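# Jog three pendant axes to their home marks

## Task

Using the teach pendant, jog every one of its three axes until each sits at its own home mark.

## Robot and tools

Robot: two six-joint arms, left_arm and right_arm, each ending in a five-finger hand (right_arm a right hand, left_arm its mirror). A camera stand sits behind them. Joint order in results runs base to hand: shoulder pan, shoulder lift, elbow, wrist 1, wrist 2, wrist 3. Cameras: cam_head_left, cam_head_right, cam_high, cam_low (896x504), cam_left_wrist, cam_right_wrist (672x504). The task has two reference images, viewable with show_instructions.

Frame: everything uses the scene frame. Origin is at table-top height, halfway between the nominal arm bases; +z up, +x out over the table, +y toward left_arm (camera image sides do not follow these names). Actual bases: left_arm at (+0.033, +0.360, 0) m, right_arm at (-0.005, -0.487, 0) m, both turned only slightly about z.

Hand point: a spot 0.15 m out from the wrist flange along the fingers and 0.05 m in front of the palm. Its +z runs along straight fingers, +y out of the palm, +x across the palm away from the thumb on the right hand (toward the thumb on the left). Straight fingers extend 6-7 cm past the point and lie 6 cm behind it in -y. A wrist bracket on the little-finger side can collide; with fingers level the wrist may hang up to 0.11 m (palm down) or 0.23 m (palm up) below the point.

The row: 28 numbers, every entry in [-1, 1], always covering both arms. Layout: left_arm dx, dy, dz, rx, ry, rz; left hand little, ring, middle, index, thumb_bend, thumb_turn, force_limit, speed; then the same 14 for right_arm and right hand. dx..rz are offsets, not poses: each is measured from that arm's Hand target as it stood when the action or move began, along scene axes, and 1.0 equals 0.6 m or 180 degrees. rx, ry, rz form one rotation vector, turning about the Hand target position. All-zero pose numbers re-request the current Hand target. Commanded orientation is clipped to within 32 degrees of the measured one each step. Finger numbers are absolute targets: -1 open/straight, +1 closed; thumb_turn -1 beside the palm, +1 opposite the fingers. force_limit maps -1..+1 to about 0..10 N at the fingertip (0..15 N for the two thumb motors); speed rises from near zero at -1 to full at +0.48 and above. There is no 'no change' value: to leave a hand alone, resend the last eight numbers actually executed for it (or, before any, its hand_measured six plus hand_force_limit and hand_speed). For a gentle close use speed -0.94 or lower.

Tools:
- execute_actions(actions, cameras): actions is a list of actions; each action is up to 15 rows at 1/30 s per step, the last row held if fewer. Every row in one action counts from that action's starting Hand target, so repeating an offset keeps moving. Images return only for an empty list or when cameras names them (["all"] for all).
- move(target, speed, blend, stop_force, zero, blocking, cameras): target is one 28-number row or up to 15 rows, all offsets from the same starting Hand targets. speed in m/s, 0.002 to 3.6 (default 0.25), rotation capped at twice that in rad/s; one value or one per target. blend in m rounds corners in a list. stop_force in N (3 to 120, one value for both arms) ends an arm's path when its wrist sensor feels that much push against the motion; don't rely on it while the hand rotates, and omit it when backing away from a contact. zero (default true) re-zeros before the move. blocking=false returns after about 0.5 s while the move continues (not allowed with stop_force). Paths are straight, do not avoid obstacles, last at least 0.5 s and at most 10 s. Avoid paths passing near an arm's own base.
- wait(seconds 0-10, cameras): hold last commands.
- stop(cameras): brake a running move.
- zoom_image(camera, region [x0,y0,x1,y1] pixels, max 504x504): closer look at a camera's latest image.
- show_instructions(): reference pages.
- zero_wrist_force(arm): rezero that arm's wrist sensor.
- finished_scene(scene optional, 1): ends the scene for good; the pendant must stay at home without the robot.

Results: end_effector_position (m), end_effector_quat_wxyz, velocities, Hand target (the last commanded pose after clipping; next offsets start there), joint positions and torques, Wrist force/torque in the hand's own axes plus the peak since last shown, and per hand hand_measured, hand_stopped_by (moving, target, force, stalled, fault), hand_load_n (positive = finger pushed open), hand_force_limit, hand_speed. 'within noise' means that arm is still. move adds a 'move:' line: done, off_target, moving, held or fault, plus limits such as paced or held. The hand often stops short of the Hand target; send the remaining gap as a fresh offset.

Cautions: the arms are stiff, so commanding even slightly past a firm surface can trigger a fault. A contact torque at a joint limit (130 N m for shoulders and elbow, 24.3 N m for wrists) or roughly 150 N of external force stops the arm for 10 s. Arms touching or pressing each other, or one hand squeezing the other, can end the scene in failure. Press pendant buttons gently and slowly. Nothing may fall or be left off the table. Long holding or pushing at unreachable poses heats motors; at 85 °C the arm is braked 30-60 s (a MOTOR HOT line warns from 70 °C). Motion lags commands by about 0.09-0.22 s and fast moves overshoot.

Each tool is called after "Request:" as name(argument=value, ...) on one line, values as JSON.

Reference images:

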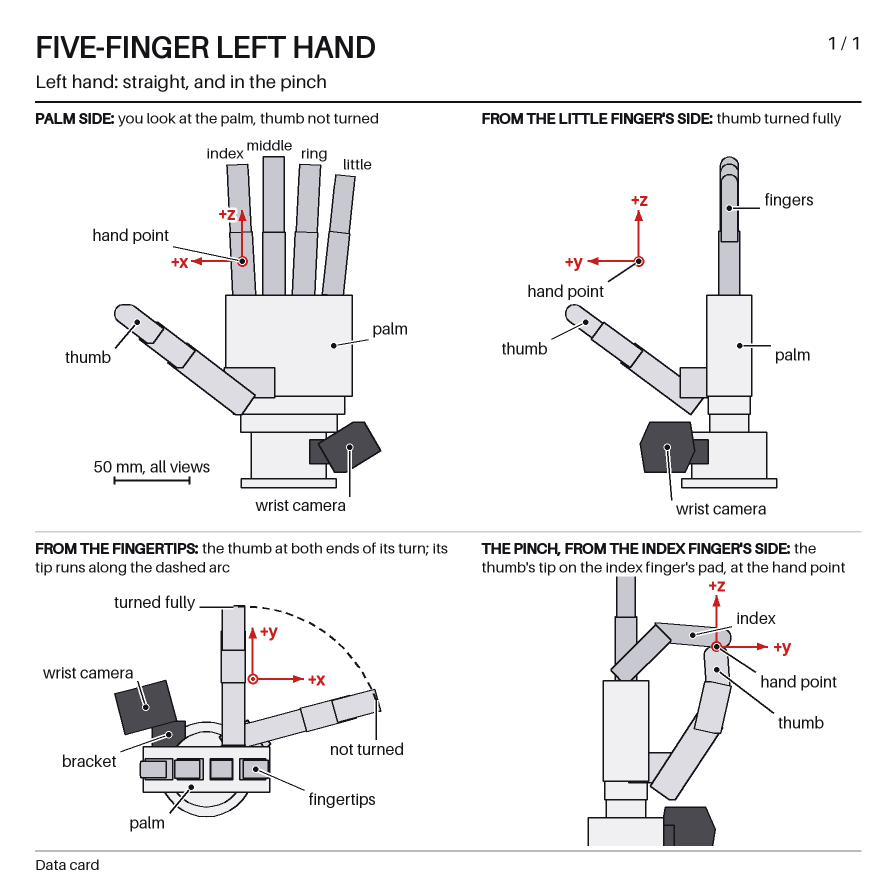

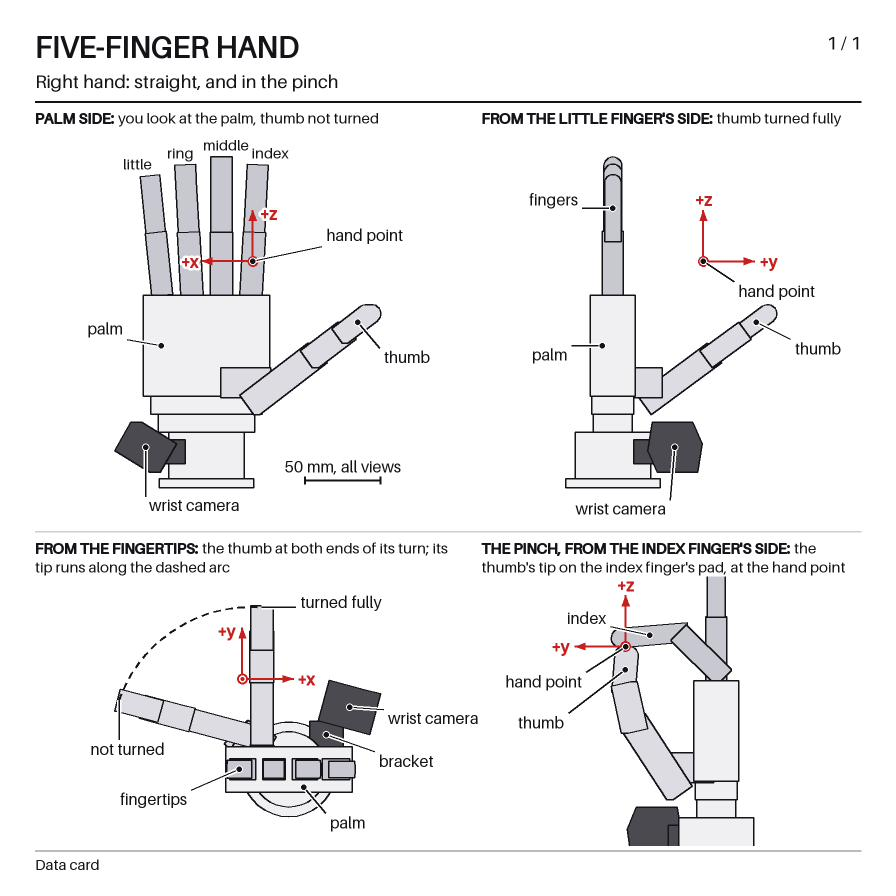

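## Session

Request:
execute_actions(actions=[], cameras=["all"])

Scene clock: 0.00 s.
left_arm: end_effector_position=(+0.2060, +0.1278, +0.2284) hand_measured=(-1.000, -1.000, -1.000, -1.000, -1.000, -1.000) hand_load_n=(+0.0, +0.0, +0.0, +0.0, +0.0, +0.5) hand_stopped_by=(target, target, target, target, target, target) hand_force_limit=0.00 hand_speed=-0.80 end_effector_quat_wxyz=(+0.045, +0.965, -0.253, -0.050) | right_arm: end_effector_position=(+0.5874, -0.2579, +0.2576) hand_measured=(-1.000, -1.000, -1.000, -1.000, -1.000, -1.000) hand_load_n=(+0.0, +0.0, +0.0, +0.0, +0.0, +0.0) hand_stopped_by=(target, target, target, target, target, target) hand_force_limit=0.00 hand_speed=-0.80 end_effector_quat_wxyz=(-0.287, -0.081, +0.875, +0.382)
Joint positions: left_arm=[3.019 -1.436 -2.025 1.775 -1.5 2.011] | right_arm=[-0.149 -0.509 0.719 2.239 1.02 -2.181]
Joint velocities: within noise
Joint torques (N m): no reading
Motor temperatures (°C): left_arm=[30 38 37 42 42 39] | right_arm=[29 36 35 44 41 38]
Wrist force (N): no reading
Wrist torque (N m): no reading
Wrist force, peak (N): no reading
Hand target: left_arm +0.2060, +0.1278, +0.2284; +0.045, +0.965, -0.253, -0.050 | right_arm +0.5874, -0.2579, +0.2576; -0.287, -0.081, +0.875, +0.382

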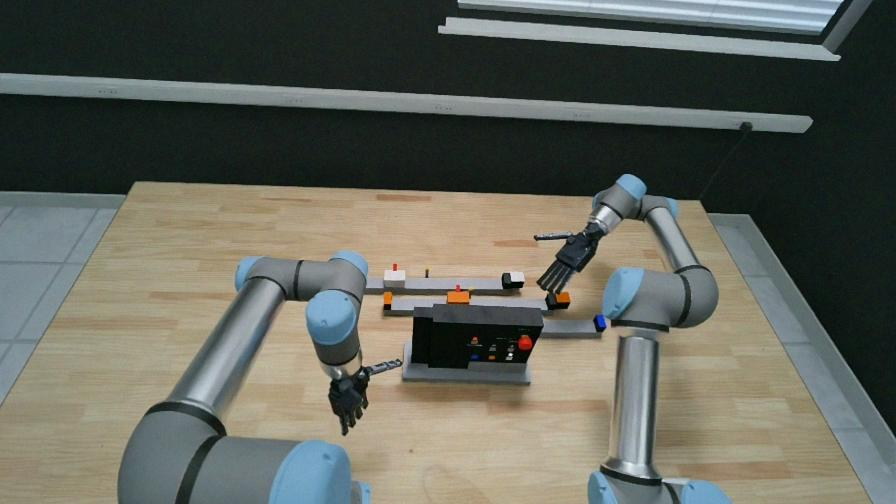

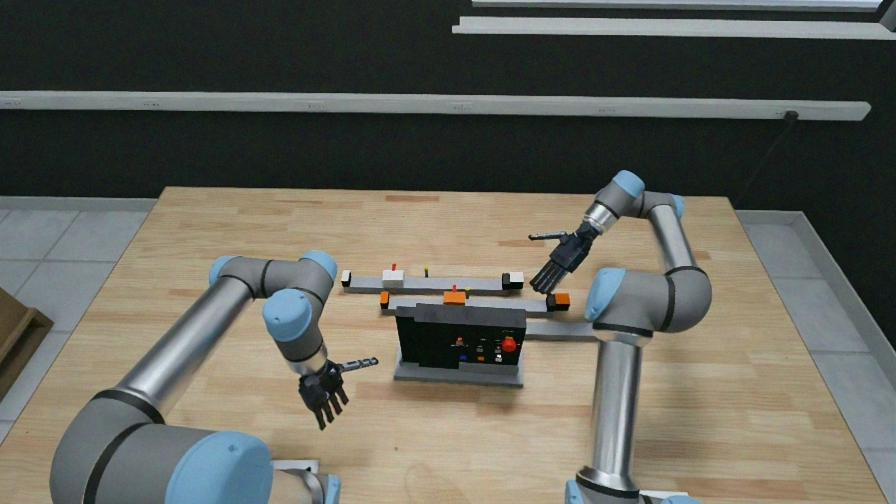

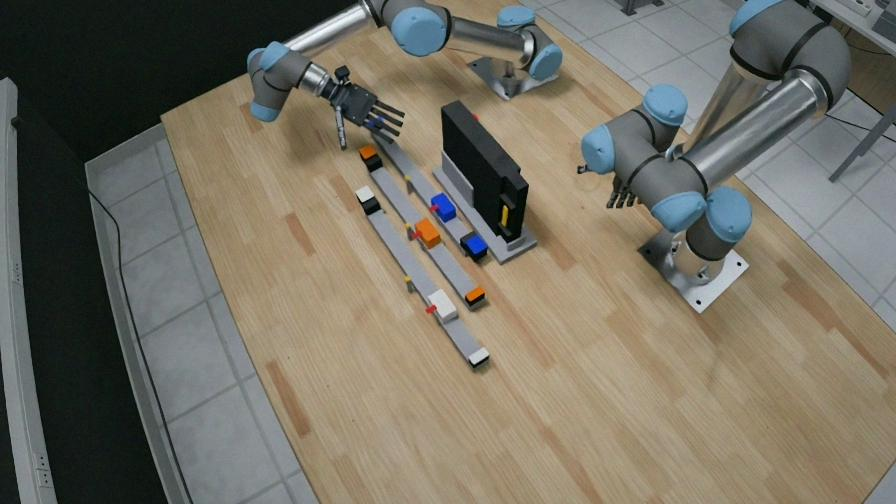

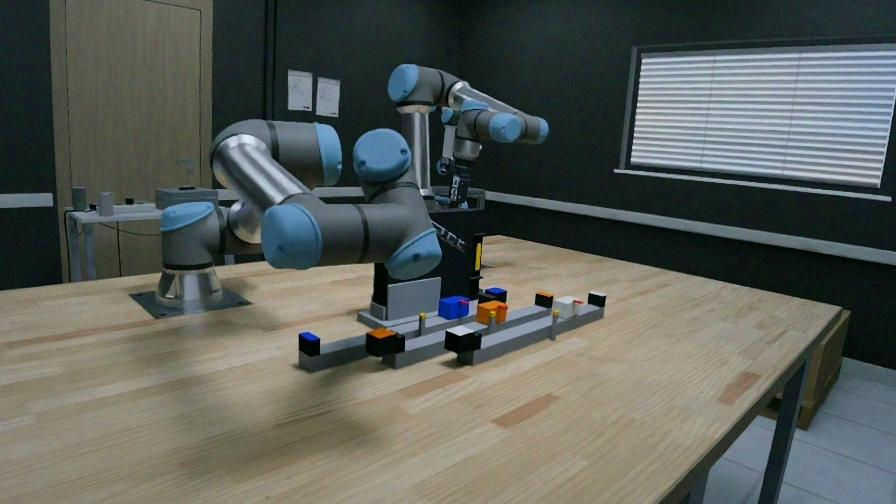

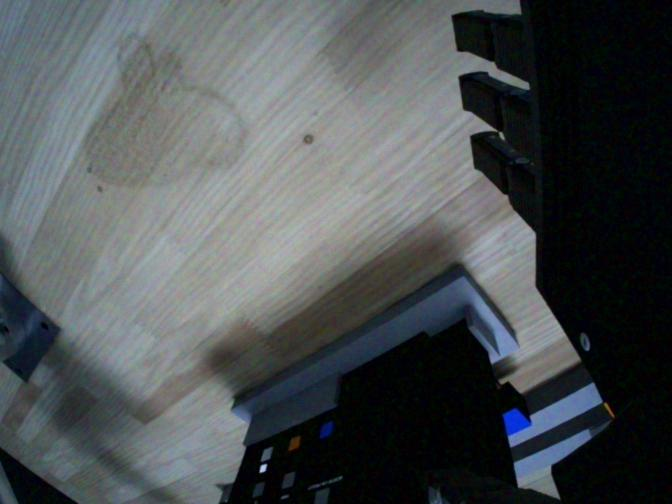

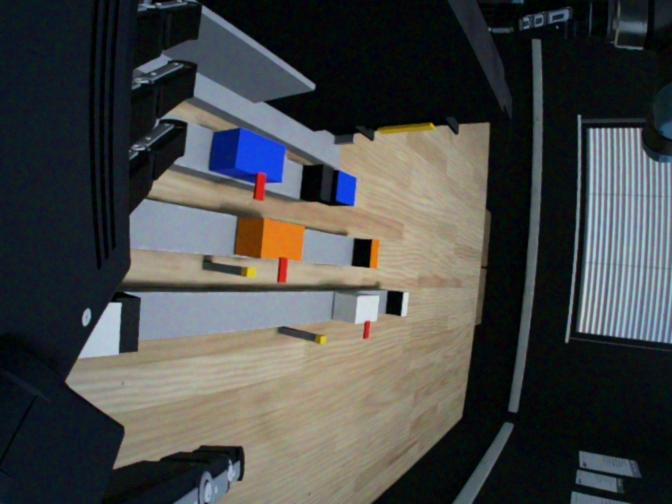

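Request:
zoom_image(camera="cam_head_left", region=[360, 250, 620, 396])

Request:
zoom_image(camera="cam_head_right", region=[380, 290, 540, 390])

Request:
zoom_image(camera="cam_left_wrist", region=[200, 254, 560, 504])

Request:
zoom_image(camera="cam_high", region=[330, 80, 560, 380])

Request:
zoom_image(camera="cam_low", region=[280, 180, 640, 380])

Scaled by 1.938 from the camera's 896x504 image, which has a finer 1280x720 frame.

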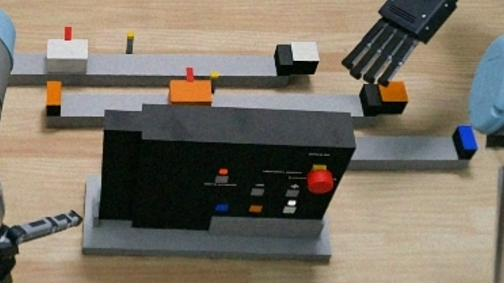

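Scaled by 3.150 from the camera's 896x504 image, which has a finer 1280x720 frame.

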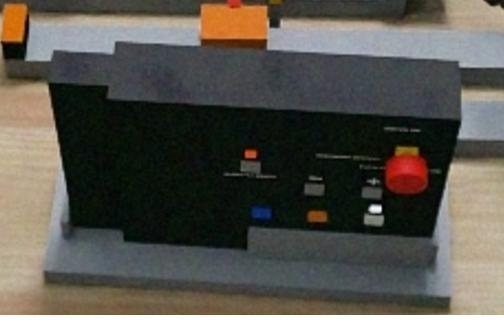

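Scaled by 1.400 from the camera's 672x504 image, which has a finer 960x720 frame.

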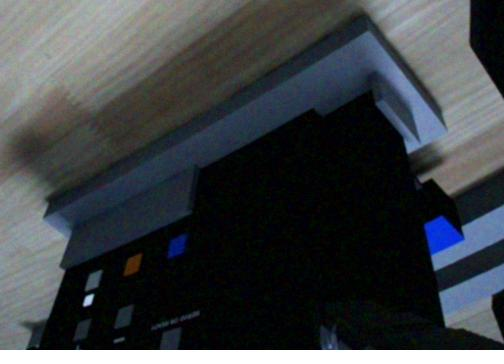

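Scaled by 1.680 from the camera's 896x504 image, which has a finer 1280x720 frame.

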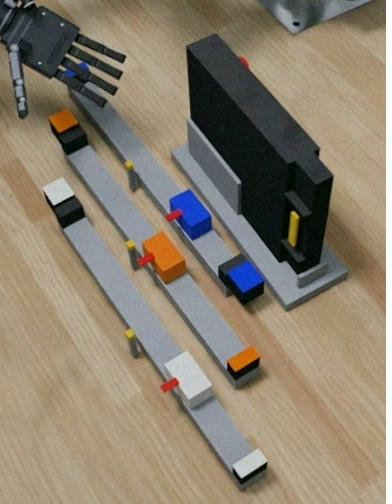

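Scaled by 1.400 from the camera's 896x504 image, which has a finer 1280x720 frame.

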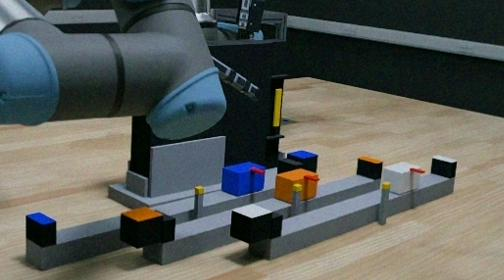

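Request:
move(target=[-0.1, -0.1, 0.1, 0, -0.1667, 0, -1, -1, -1, -1, -1, -1, 0, -0.8, 0, 0, 0, 0, 0, 0, -1, -1, -1, -1, -1, -1, 0, -0.8], cameras=["all"])

Scene clock: 109.40 s.
left_arm: end_effector_position=(+0.1460, +0.0678, +0.2884) hand_measured=(-1.000, -1.000, -1.000, -1.000, -1.000, -1.000) hand_load_n=(+0.0, +0.0, +0.0, +0.0, +0.0, +0.0) hand_stopped_by=(target, target, target, target, target, target) hand_force_limit=0.00 hand_speed=-0.80 end_effector_quat_wxyz=(-0.022, +0.945, -0.256, +0.201) | right_arm: end_effector_position=(+0.5874, -0.2579, +0.2576) hand_measured=(-1.000, -1.000, -1.000, -1.000, -1.000, -1.000) hand_load_n=(+0.0, +0.0, +0.0, +0.0, +0.0, +0.0) hand_stopped_by=(target, target, target, target, target, target) hand_force_limit=0.00 hand_speed=-0.80 end_effector_quat_wxyz=(-0.287, -0.081, +0.875, +0.382)
Joint positions: left_arm=[2.304 -1.247 -1.939 1.95 -1.808 1.349] | right_arm=[-0.149 -0.509 0.719 2.239 1.02 -2.181]
Joint torques (N m): left_arm=[-11.68 -5.74 24.39 -4.08 -2.63 -1.68] | right_arm=[0.06 -51.59 -16.35 2.39 -0.56 0.12]
Wrist force (N): left_arm=[-0.6 0.6 -0.2] | right_arm=[-0.2 0.1 0.2]
Wrist torque (N m): left_arm=[0.20 0.05 0.06] | right_arm=[0.00 0.02 -0.01]
Wrist force, peak (N): left_arm=[-0.8 0.8 -0.6] | right_arm=[-0.2 0.4 0.4]
Hand target: left_arm +0.1460, +0.0678, +0.2884; -0.022, +0.945, -0.256, +0.201 | right_arm +0.5874, -0.2579, +0.2576; -0.287, -0.081, +0.875, +0.382
Off the commanded pose: left_arm 0.000 m, 0 deg | right_arm 0.000 m, 0 deg.
move: done

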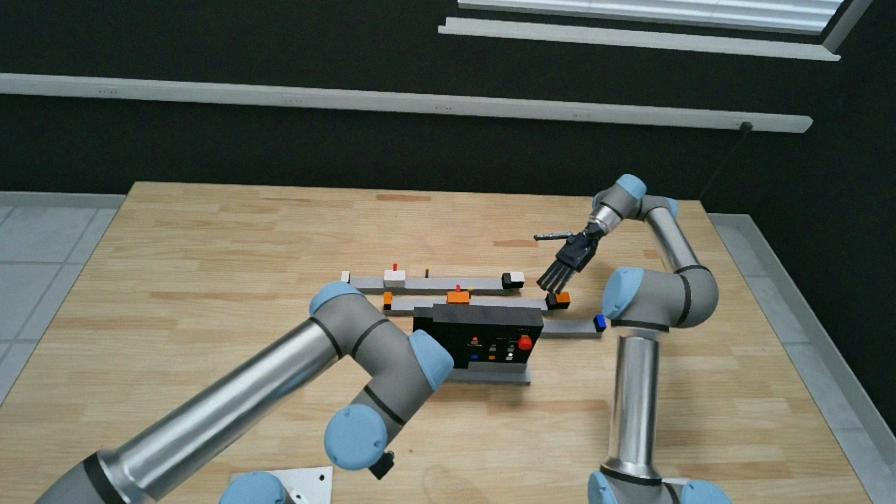

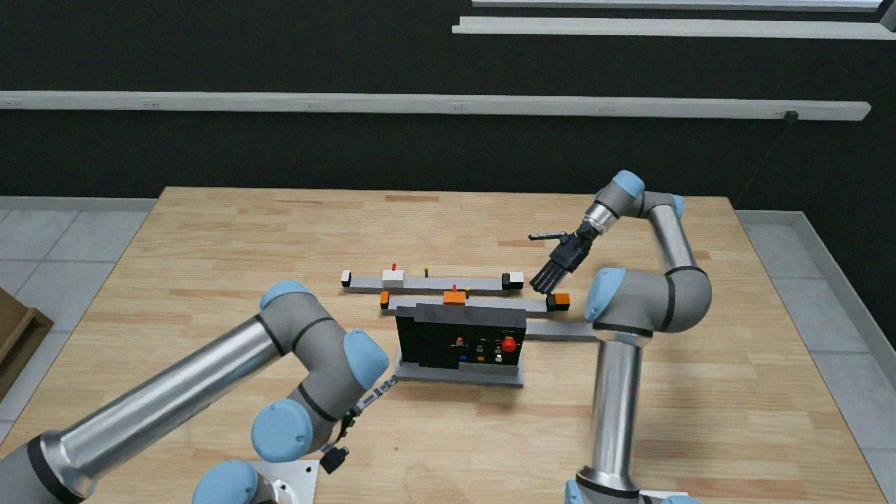

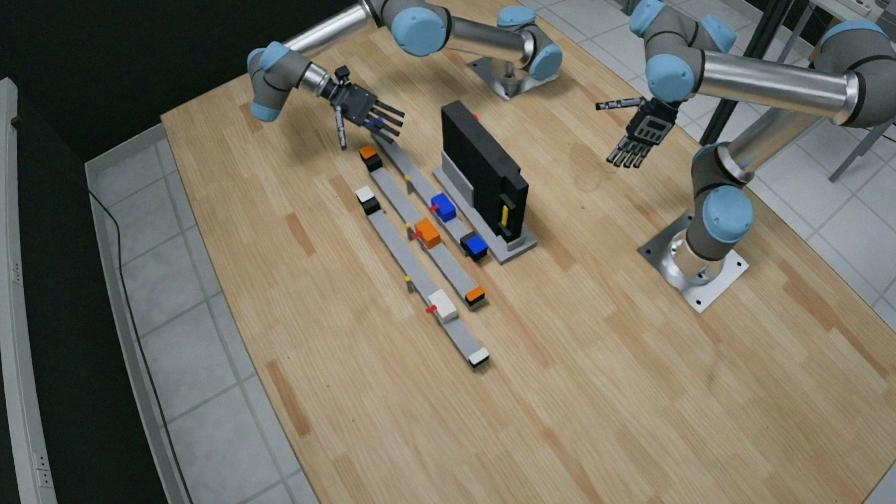

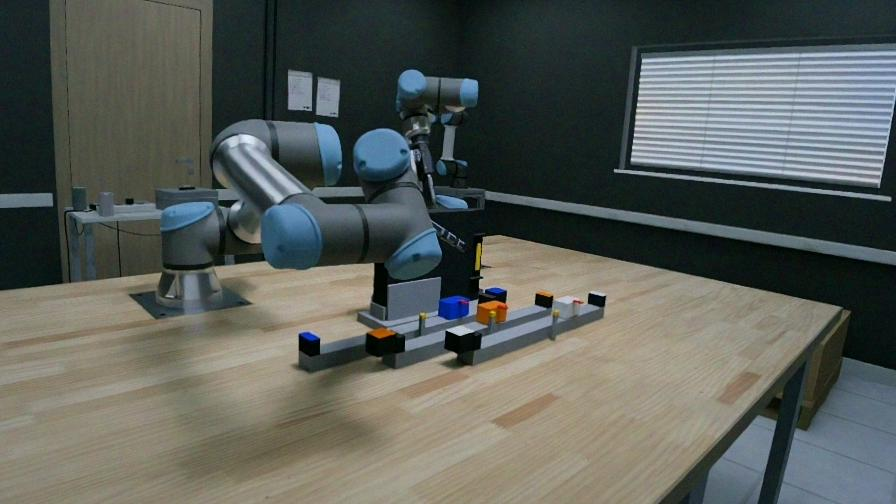

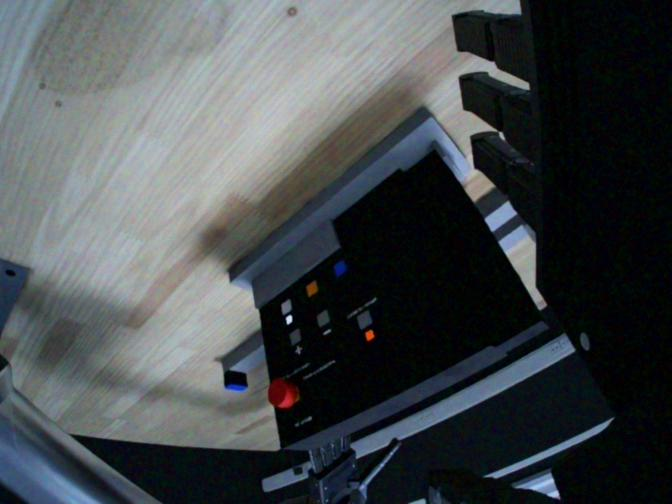

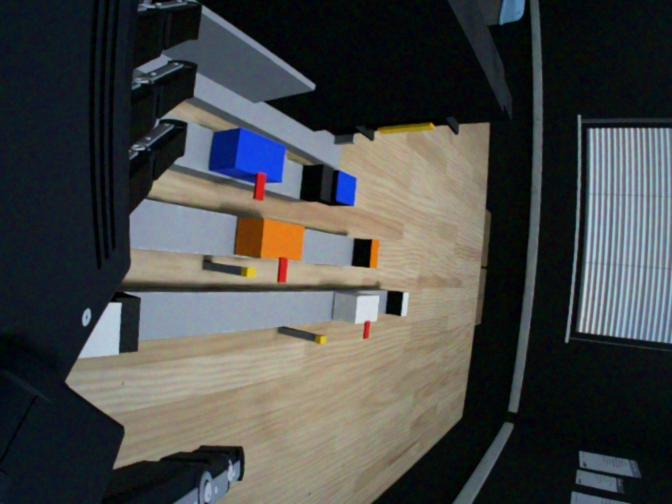

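Request:
zoom_image(camera="cam_left_wrist", region=[250, 240, 410, 440])

Scaled by 2.520 from the camera's 672x504 image, which has a finer 960x720 frame.

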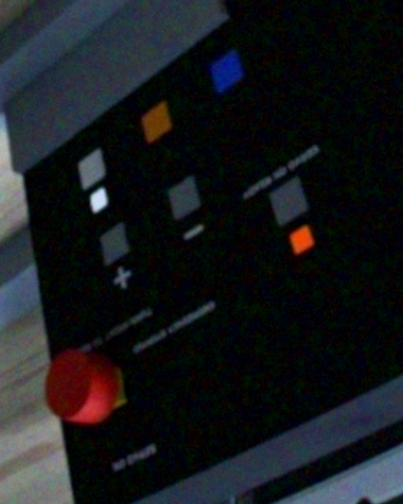

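Request:
move(target=[0.05, -0.08, 0, 0, 0, 0, -1, -1, -1, -1, -1, -1, 0, -0.8, 0, 0, 0, 0, 0, 0, -1, -1, -1, -1, -1, -1, 0, -0.8], cameras=["cam_left_wrist", "cam_head_left", "cam_high"])

Request:
zoom_image(camera="cam_left_wrist", region=[250, 180, 450, 380])

Scene clock: 125.77 s.
left_arm: end_effector_position=(+0.1760, +0.0199, +0.2884) hand_measured=(-1.000, -1.000, -1.000, -1.000, -1.000, -1.000) hand_load_n=(+0.0, +0.0, +0.0, +0.0, +0.0, +0.0) hand_stopped_by=(target, target, target, target, target, target) hand_force_limit=0.00 hand_speed=-0.80 end_effector_quat_wxyz=(-0.022, +0.945, -0.256, +0.201) | right_arm: end_effector_position=(+0.5874, -0.2579, +0.2576) hand_measured=(-1.000, -1.000, -1.000, -1.000, -1.000, -1.000) hand_load_n=(+0.0, +0.0, +0.0, +0.0, +0.0, +0.0) hand_stopped_by=(target, target, target, target, target, target) hand_force_limit=0.00 hand_speed=-0.80 end_effector_quat_wxyz=(-0.287, -0.081, +0.875, +0.382)
Joint positions: left_arm=[2.248 -1.404 -1.826 1.981 -1.826 1.294] | right_arm=[-0.149 -0.509 0.719 2.239 1.02 -2.181]
Joint torques (N m): left_arm=[-12.16 0.32 24.6 0.76 -2.26 -2.1] | right_arm=[-0.55 -52.11 -16.35 2.35 -0.63 0.1]
Wrist force (N): left_arm=[-0.8 0.5 -0.4] | right_arm=[0.1 0.1 0.2]
Wrist torque (N m): left_arm=[0.15 0.07 0.05] | right_arm=[0.01 -0.03 0.01]
Wrist force, peak (N): left_arm=[-1.1 0.4 -0.7] | right_arm=[-0.4 0.1 0.4]
Hand target: left_arm +0.1760, +0.0198, +0.2884; -0.022, +0.945, -0.256, +0.201 | right_arm +0.5874, -0.2579, +0.2576; -0.287, -0.081, +0.875, +0.382
Off the commanded pose: left_arm 0.000 m, 0 deg | right_arm 0.000 m, 0 deg.
move: done
Images, in order (width x height): cam_head_left 896x504, cam_high 896x504, cam_left_wrist 672x504.

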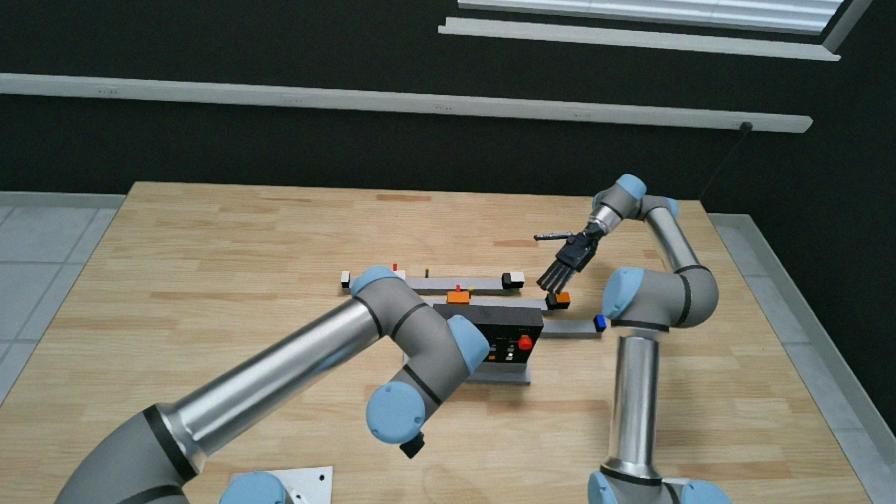

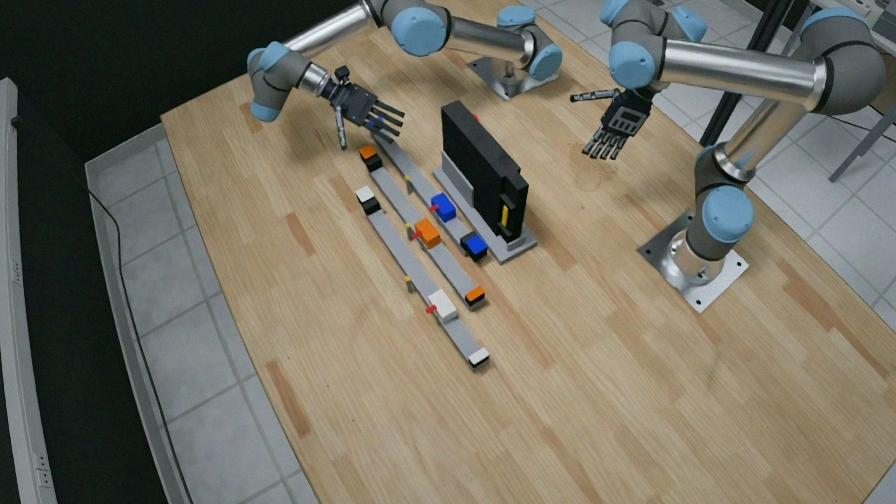

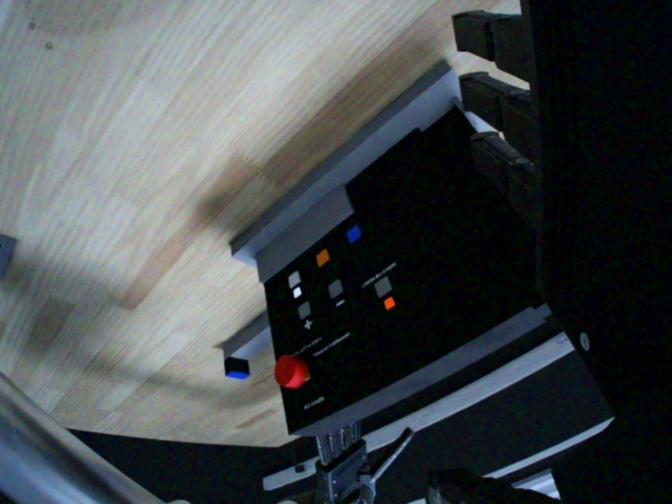

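Scaled by 2.520 from the camera's 672x504 image, which has a finer 960x720 frame.

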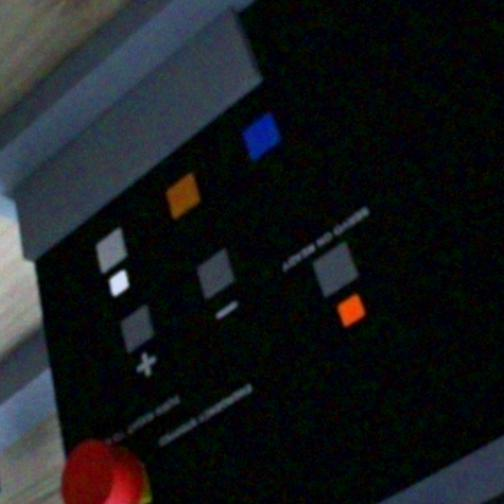

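Request:
move(target=[[0.04, 0.233, 0.186, 0, 0, 0, -1, -1, -1, -1, -1, -1, 0, -0.8, 0, 0, 0, 0, 0, 0, -1, -1, -1, -1, -1, -1, 0, -0.8], [0.34, 0.5, 0.1, -0.397, 0.602, 0.446, -1, -1, -1, -1, -1, -1, 0, -0.8, 0, 0, 0, 0, 0, 0, -1, -1, -1, -1, -1, -1, 0, -0.8]], speed=0.3, blend=[0.05, 0], cameras=["all"])

Scene clock: 219.63 s.
left_arm: end_effector_position=(+0.3800, +0.3198, +0.3484) hand_measured=(-1.000, -1.000, -1.000, -1.000, -1.000, -1.000) hand_load_n=(+0.0, +0.0, +0.0, +0.0, -0.5, +0.0) hand_stopped_by=(target, target, target, target, target, target) hand_force_limit=0.00 hand_speed=-0.80 end_effector_quat_wxyz=(+0.498, +0.503, +0.499, -0.499) | right_arm: end_effector_position=(+0.5874, -0.2579, +0.2576) hand_measured=(-1.000, -1.000, -1.000, -1.000, -1.000, -1.000) hand_load_n=(-0.5, +0.0, +0.0, +0.0, +0.0, +0.5) hand_stopped_by=(target, target, target, target, target, target) hand_force_limit=0.00 hand_speed=-0.80 end_effector_quat_wxyz=(-0.287, -0.081, +0.875, +0.382)
Joint positions: left_arm=[4.107 -1.757 -2.255 0.875 -1.018 1.571] | right_arm=[-0.149 -0.509 0.719 2.239 1.02 -2.181]
Joint torques (N m): left_arm=[12.57 9.09 4.11 -3.59 2.57 -1.7] | right_arm=[0.31 -52.2 -16.86 2.17 -0.67 0.04]
Wrist force (N): left_arm=[1.6 -0.4 0.2] | right_arm=[-0.4 0.1 0.2]
Wrist torque (N m): left_arm=[0.01 -0.05 0.35] | right_arm=[0.01 0.05 -0.02]
Wrist force, peak (N): left_arm=[1.9 -1.3 0.5] | right_arm=[-0.5 0.3 0.3]
Hand target: left_arm +0.3800, +0.3198, +0.3484; +0.498, +0.503, +0.499, -0.499 | right_arm +0.5874, -0.2579, +0.2576; -0.287, -0.081, +0.875, +0.382
Off the commanded pose: left_arm 0.000 m, 0 deg | right_arm 0.000 m, 0 deg.
move: done

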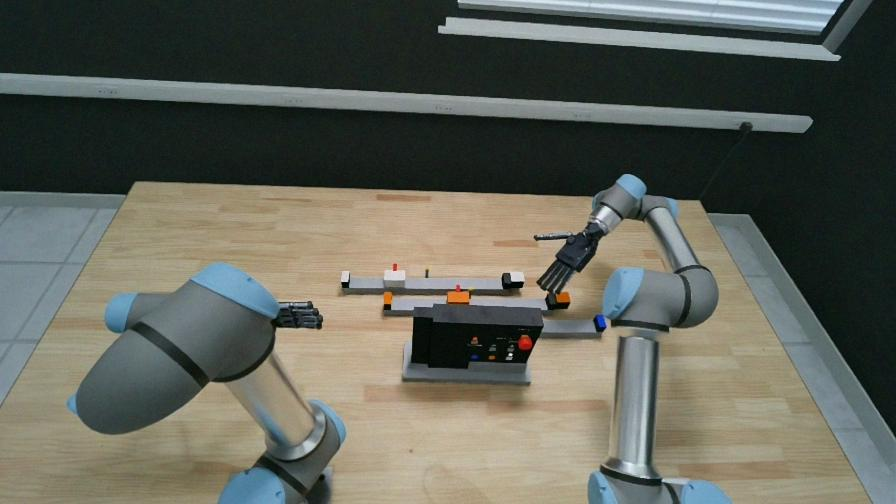

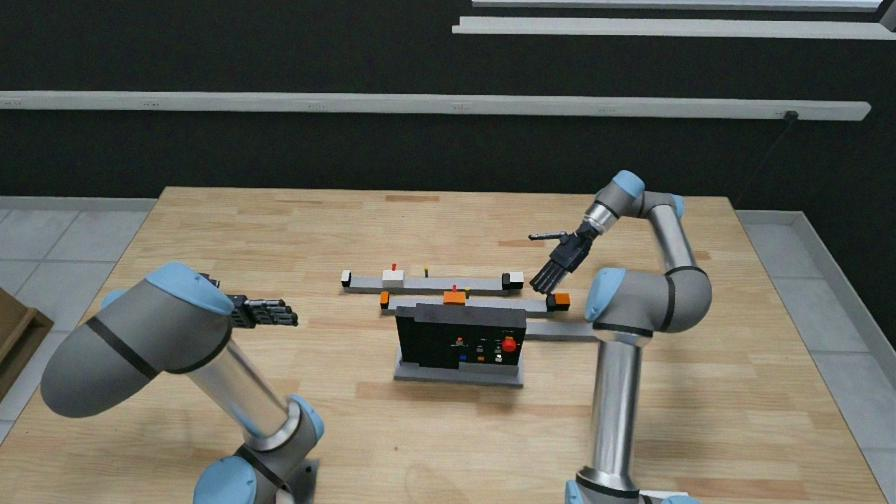

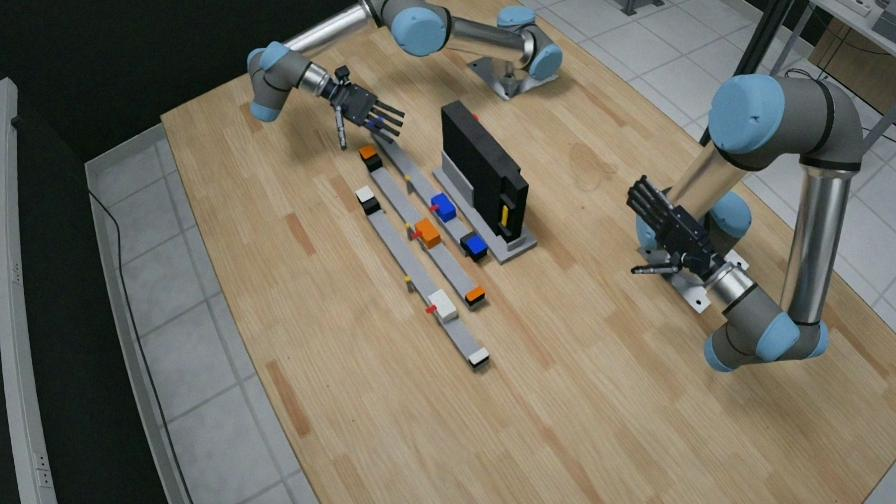

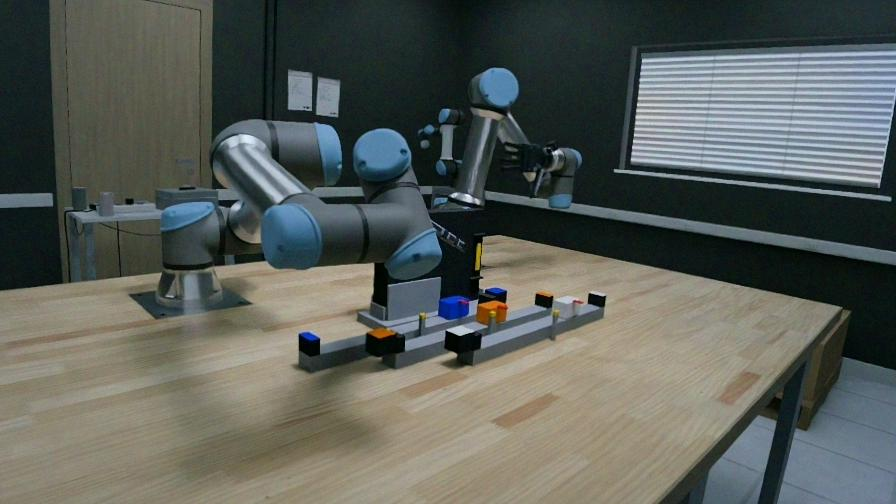

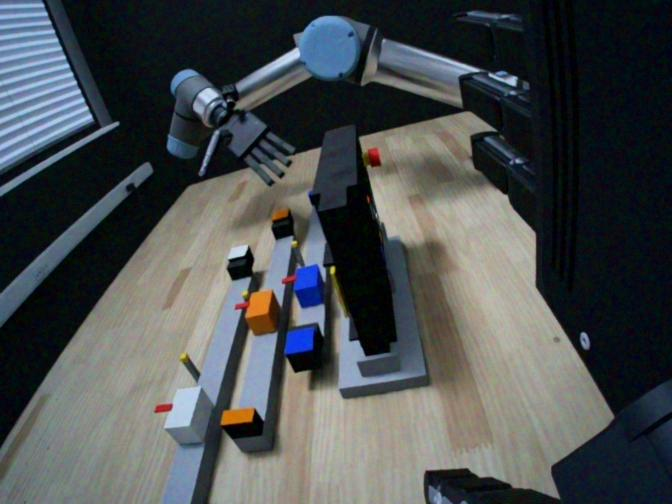

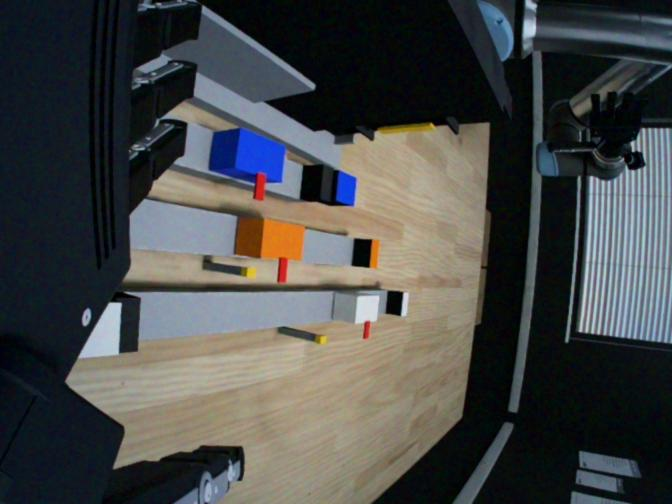

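Request:
zoom_image(camera="cam_left_wrist", region=[150, 110, 450, 410])

Request:
zoom_image(camera="cam_left_wrist", region=[300, 130, 430, 260])

Request:
zoom_image(camera="cam_left_wrist", region=[280, 230, 440, 390])

Scaled by 1.680 from the camera's 672x504 image, which has a finer 960x720 frame.

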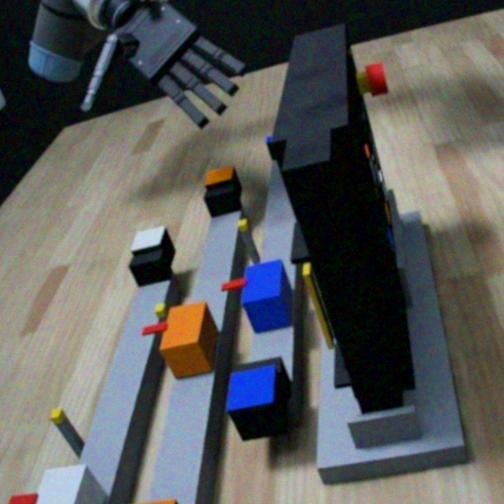

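Scaled by 3.877 from the camera's 672x504 image, which has a finer 960x720 frame.

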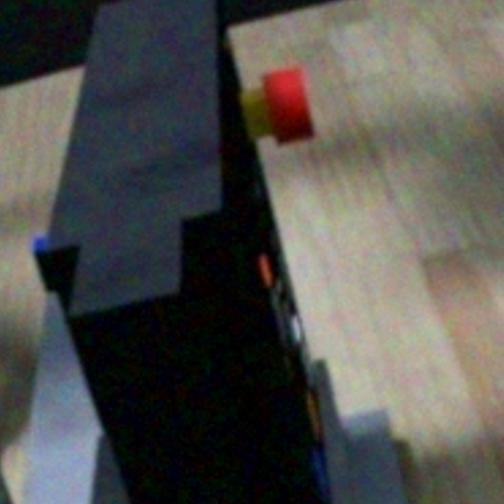

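Scaled by 3.150 from the camera's 672x504 image, which has a finer 960x720 frame.

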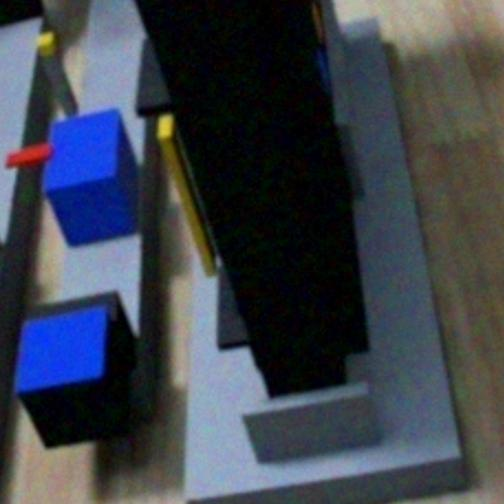

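Request:
move(target=[[0, 0, 0, 0, 0, 0, -1, -1, -1, -1, -1, -1, 0, -0.8, -0.296, 0.43, 0.371, 0.1455, 0.1625, -0.3185, -1, -1, -1, -1, -1, -1, 0, -0.8], [0, 0, 0, 0, 0, 0, -1, -1, -1, -1, -1, -1, 0, -0.8, -0.762, 0.23, 0.104, 0.291, 0.325, -0.637, -1, -1, -1, -1, -1, -1, 0, -0.8]], speed=0.3, blend=[0.05, 0], cameras=["all"])

Scene clock: 278.67 s.
left_arm: end_effector_position=(+0.3800, +0.3198, +0.3484) hand_measured=(-1.000, -1.000, -1.000, -1.000, -1.000, -1.000) hand_load_n=(+0.0, +0.0, +0.0, +0.0, +0.0, +0.0) hand_stopped_by=(target, target, target, target, target, target) hand_force_limit=0.00 hand_speed=-0.80 end_effector_quat_wxyz=(+0.498, +0.503, +0.499, -0.499) | right_arm: end_effector_position=(+0.1303, -0.1198, +0.3200) hand_measured=(-1.000, -1.000, -1.000, -1.000, -1.000, -1.000) hand_load_n=(+0.0, +0.0, +0.0, +0.0, +0.0, +0.0) hand_stopped_by=(target, target, target, target, target, target) hand_force_limit=0.00 hand_speed=-0.80 end_effector_quat_wxyz=(-0.121, +0.697, +0.122, +0.696)
Joint positions: left_arm=[4.107 -1.757 -2.255 0.875 -1.018 1.571] | right_arm=[1.545 -1.309 2.271 2.182 -2.758 -1.569]
Joint torques (N m): left_arm=[12.89 12.84 4.44 -3.85 2.17 -1.73] | right_arm=[8.17 -30.04 -19.29 1.29 -1.87 2.62]
Wrist force (N): left_arm=[1.6 -0.7 0.3] | right_arm=[-0.4 -0.6 0.8]
Wrist torque (N m): left_arm=[-0.01 -0.05 0.35] | right_arm=[-0.06 -0.10 -0.25]
Wrist force, peak (N): left_arm=[1.9 -0.7 0.3] | right_arm=[-1.1 -0.7 0.6]
Hand target: left_arm +0.3800, +0.3198, +0.3484; +0.498, +0.503, +0.499, -0.499 | right_arm +0.1302, -0.1199, +0.3200; -0.121, +0.697, +0.122, +0.696
Off the commanded pose: left_arm 0.000 m, 0 deg | right_arm 0.000 m, 0 deg.
move: done

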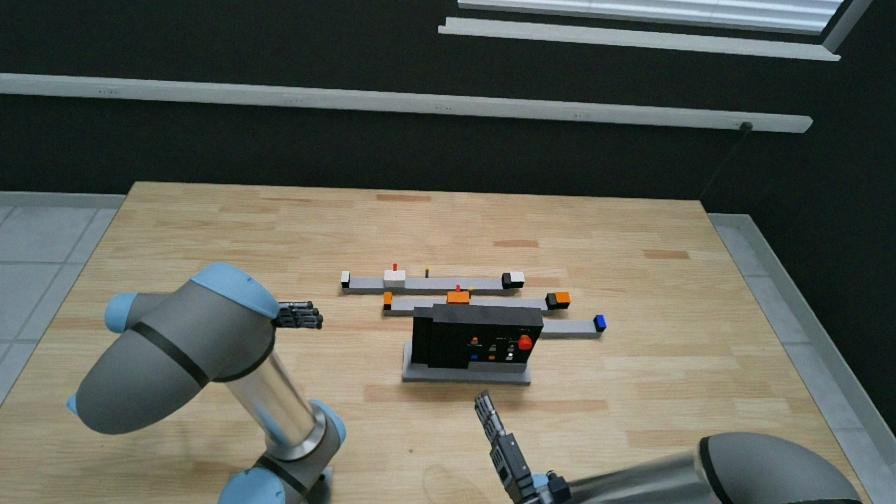

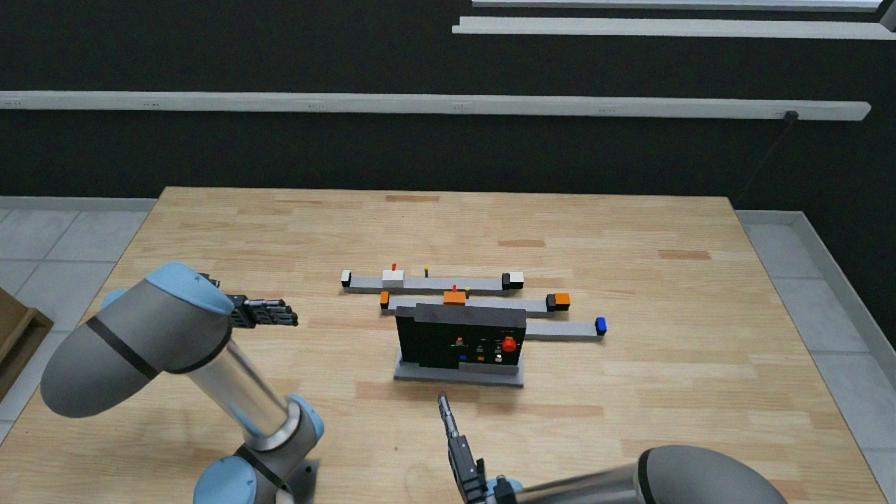

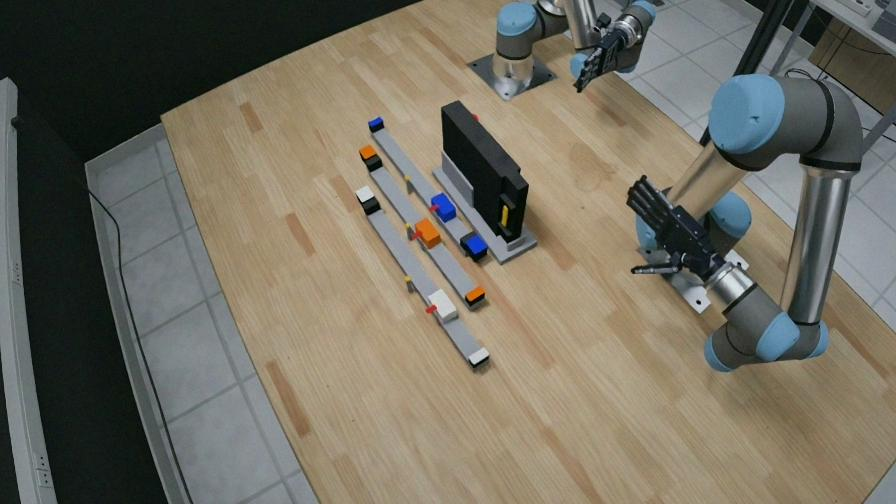

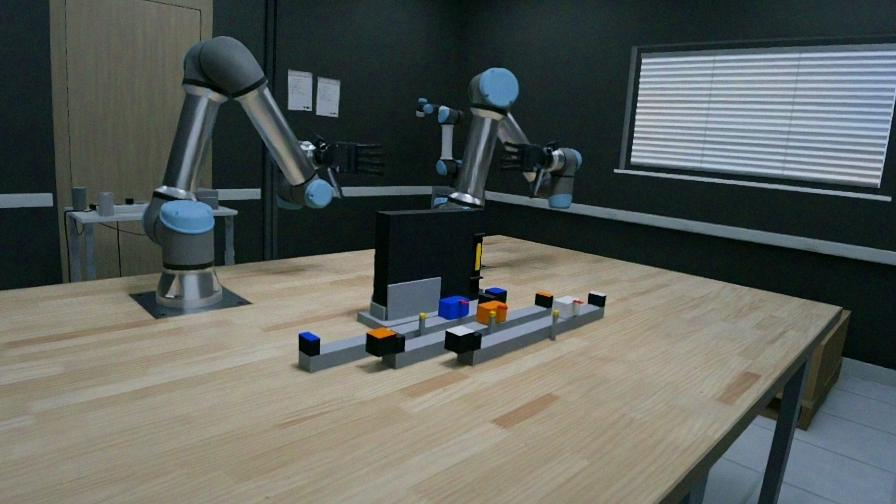

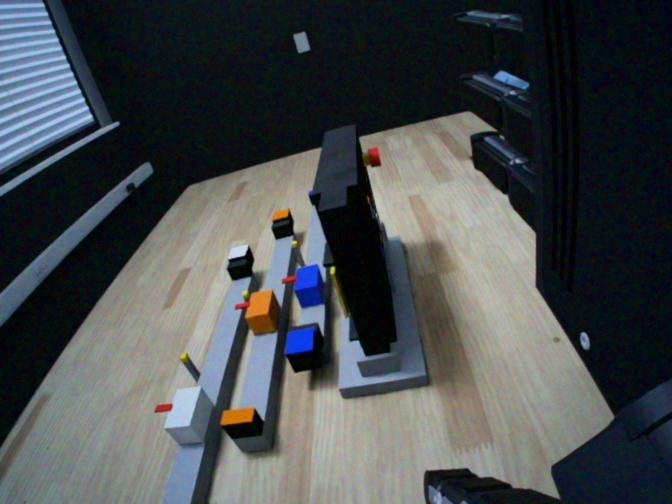

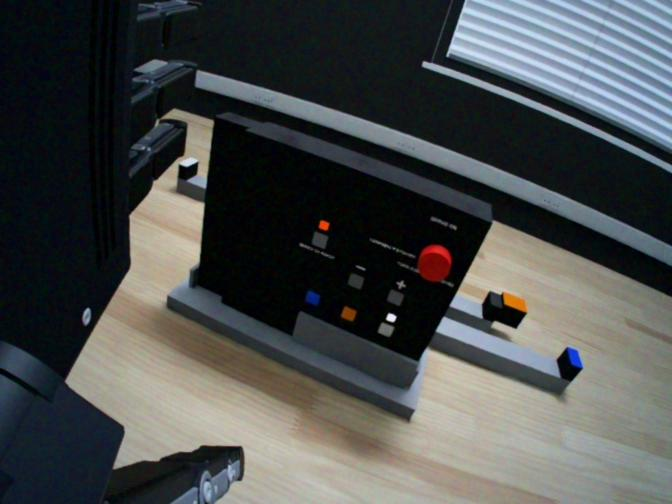

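Excellent view. Zoom in on the labels.

Request:
zoom_image(camera="cam_right_wrist", region=[290, 200, 400, 340])

Request:
zoom_image(camera="cam_right_wrist", region=[360, 205, 480, 345])

Scaled by 3.600 from the camera's 672x504 image, which has a finer 960x720 frame.

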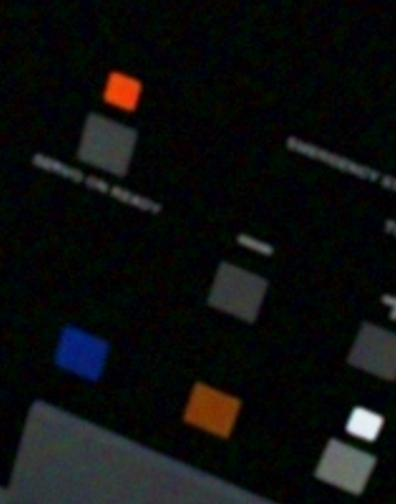

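Scaled by 3.600 from the camera's 672x504 image, which has a finer 960x720 frame.

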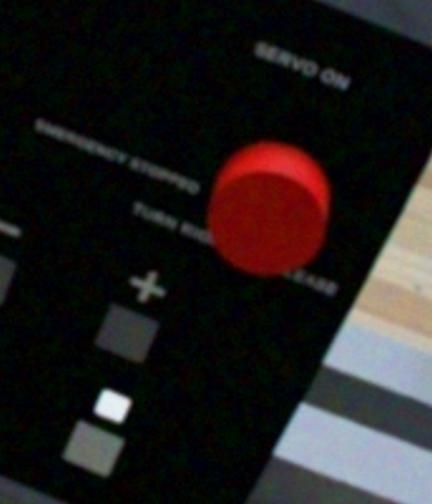

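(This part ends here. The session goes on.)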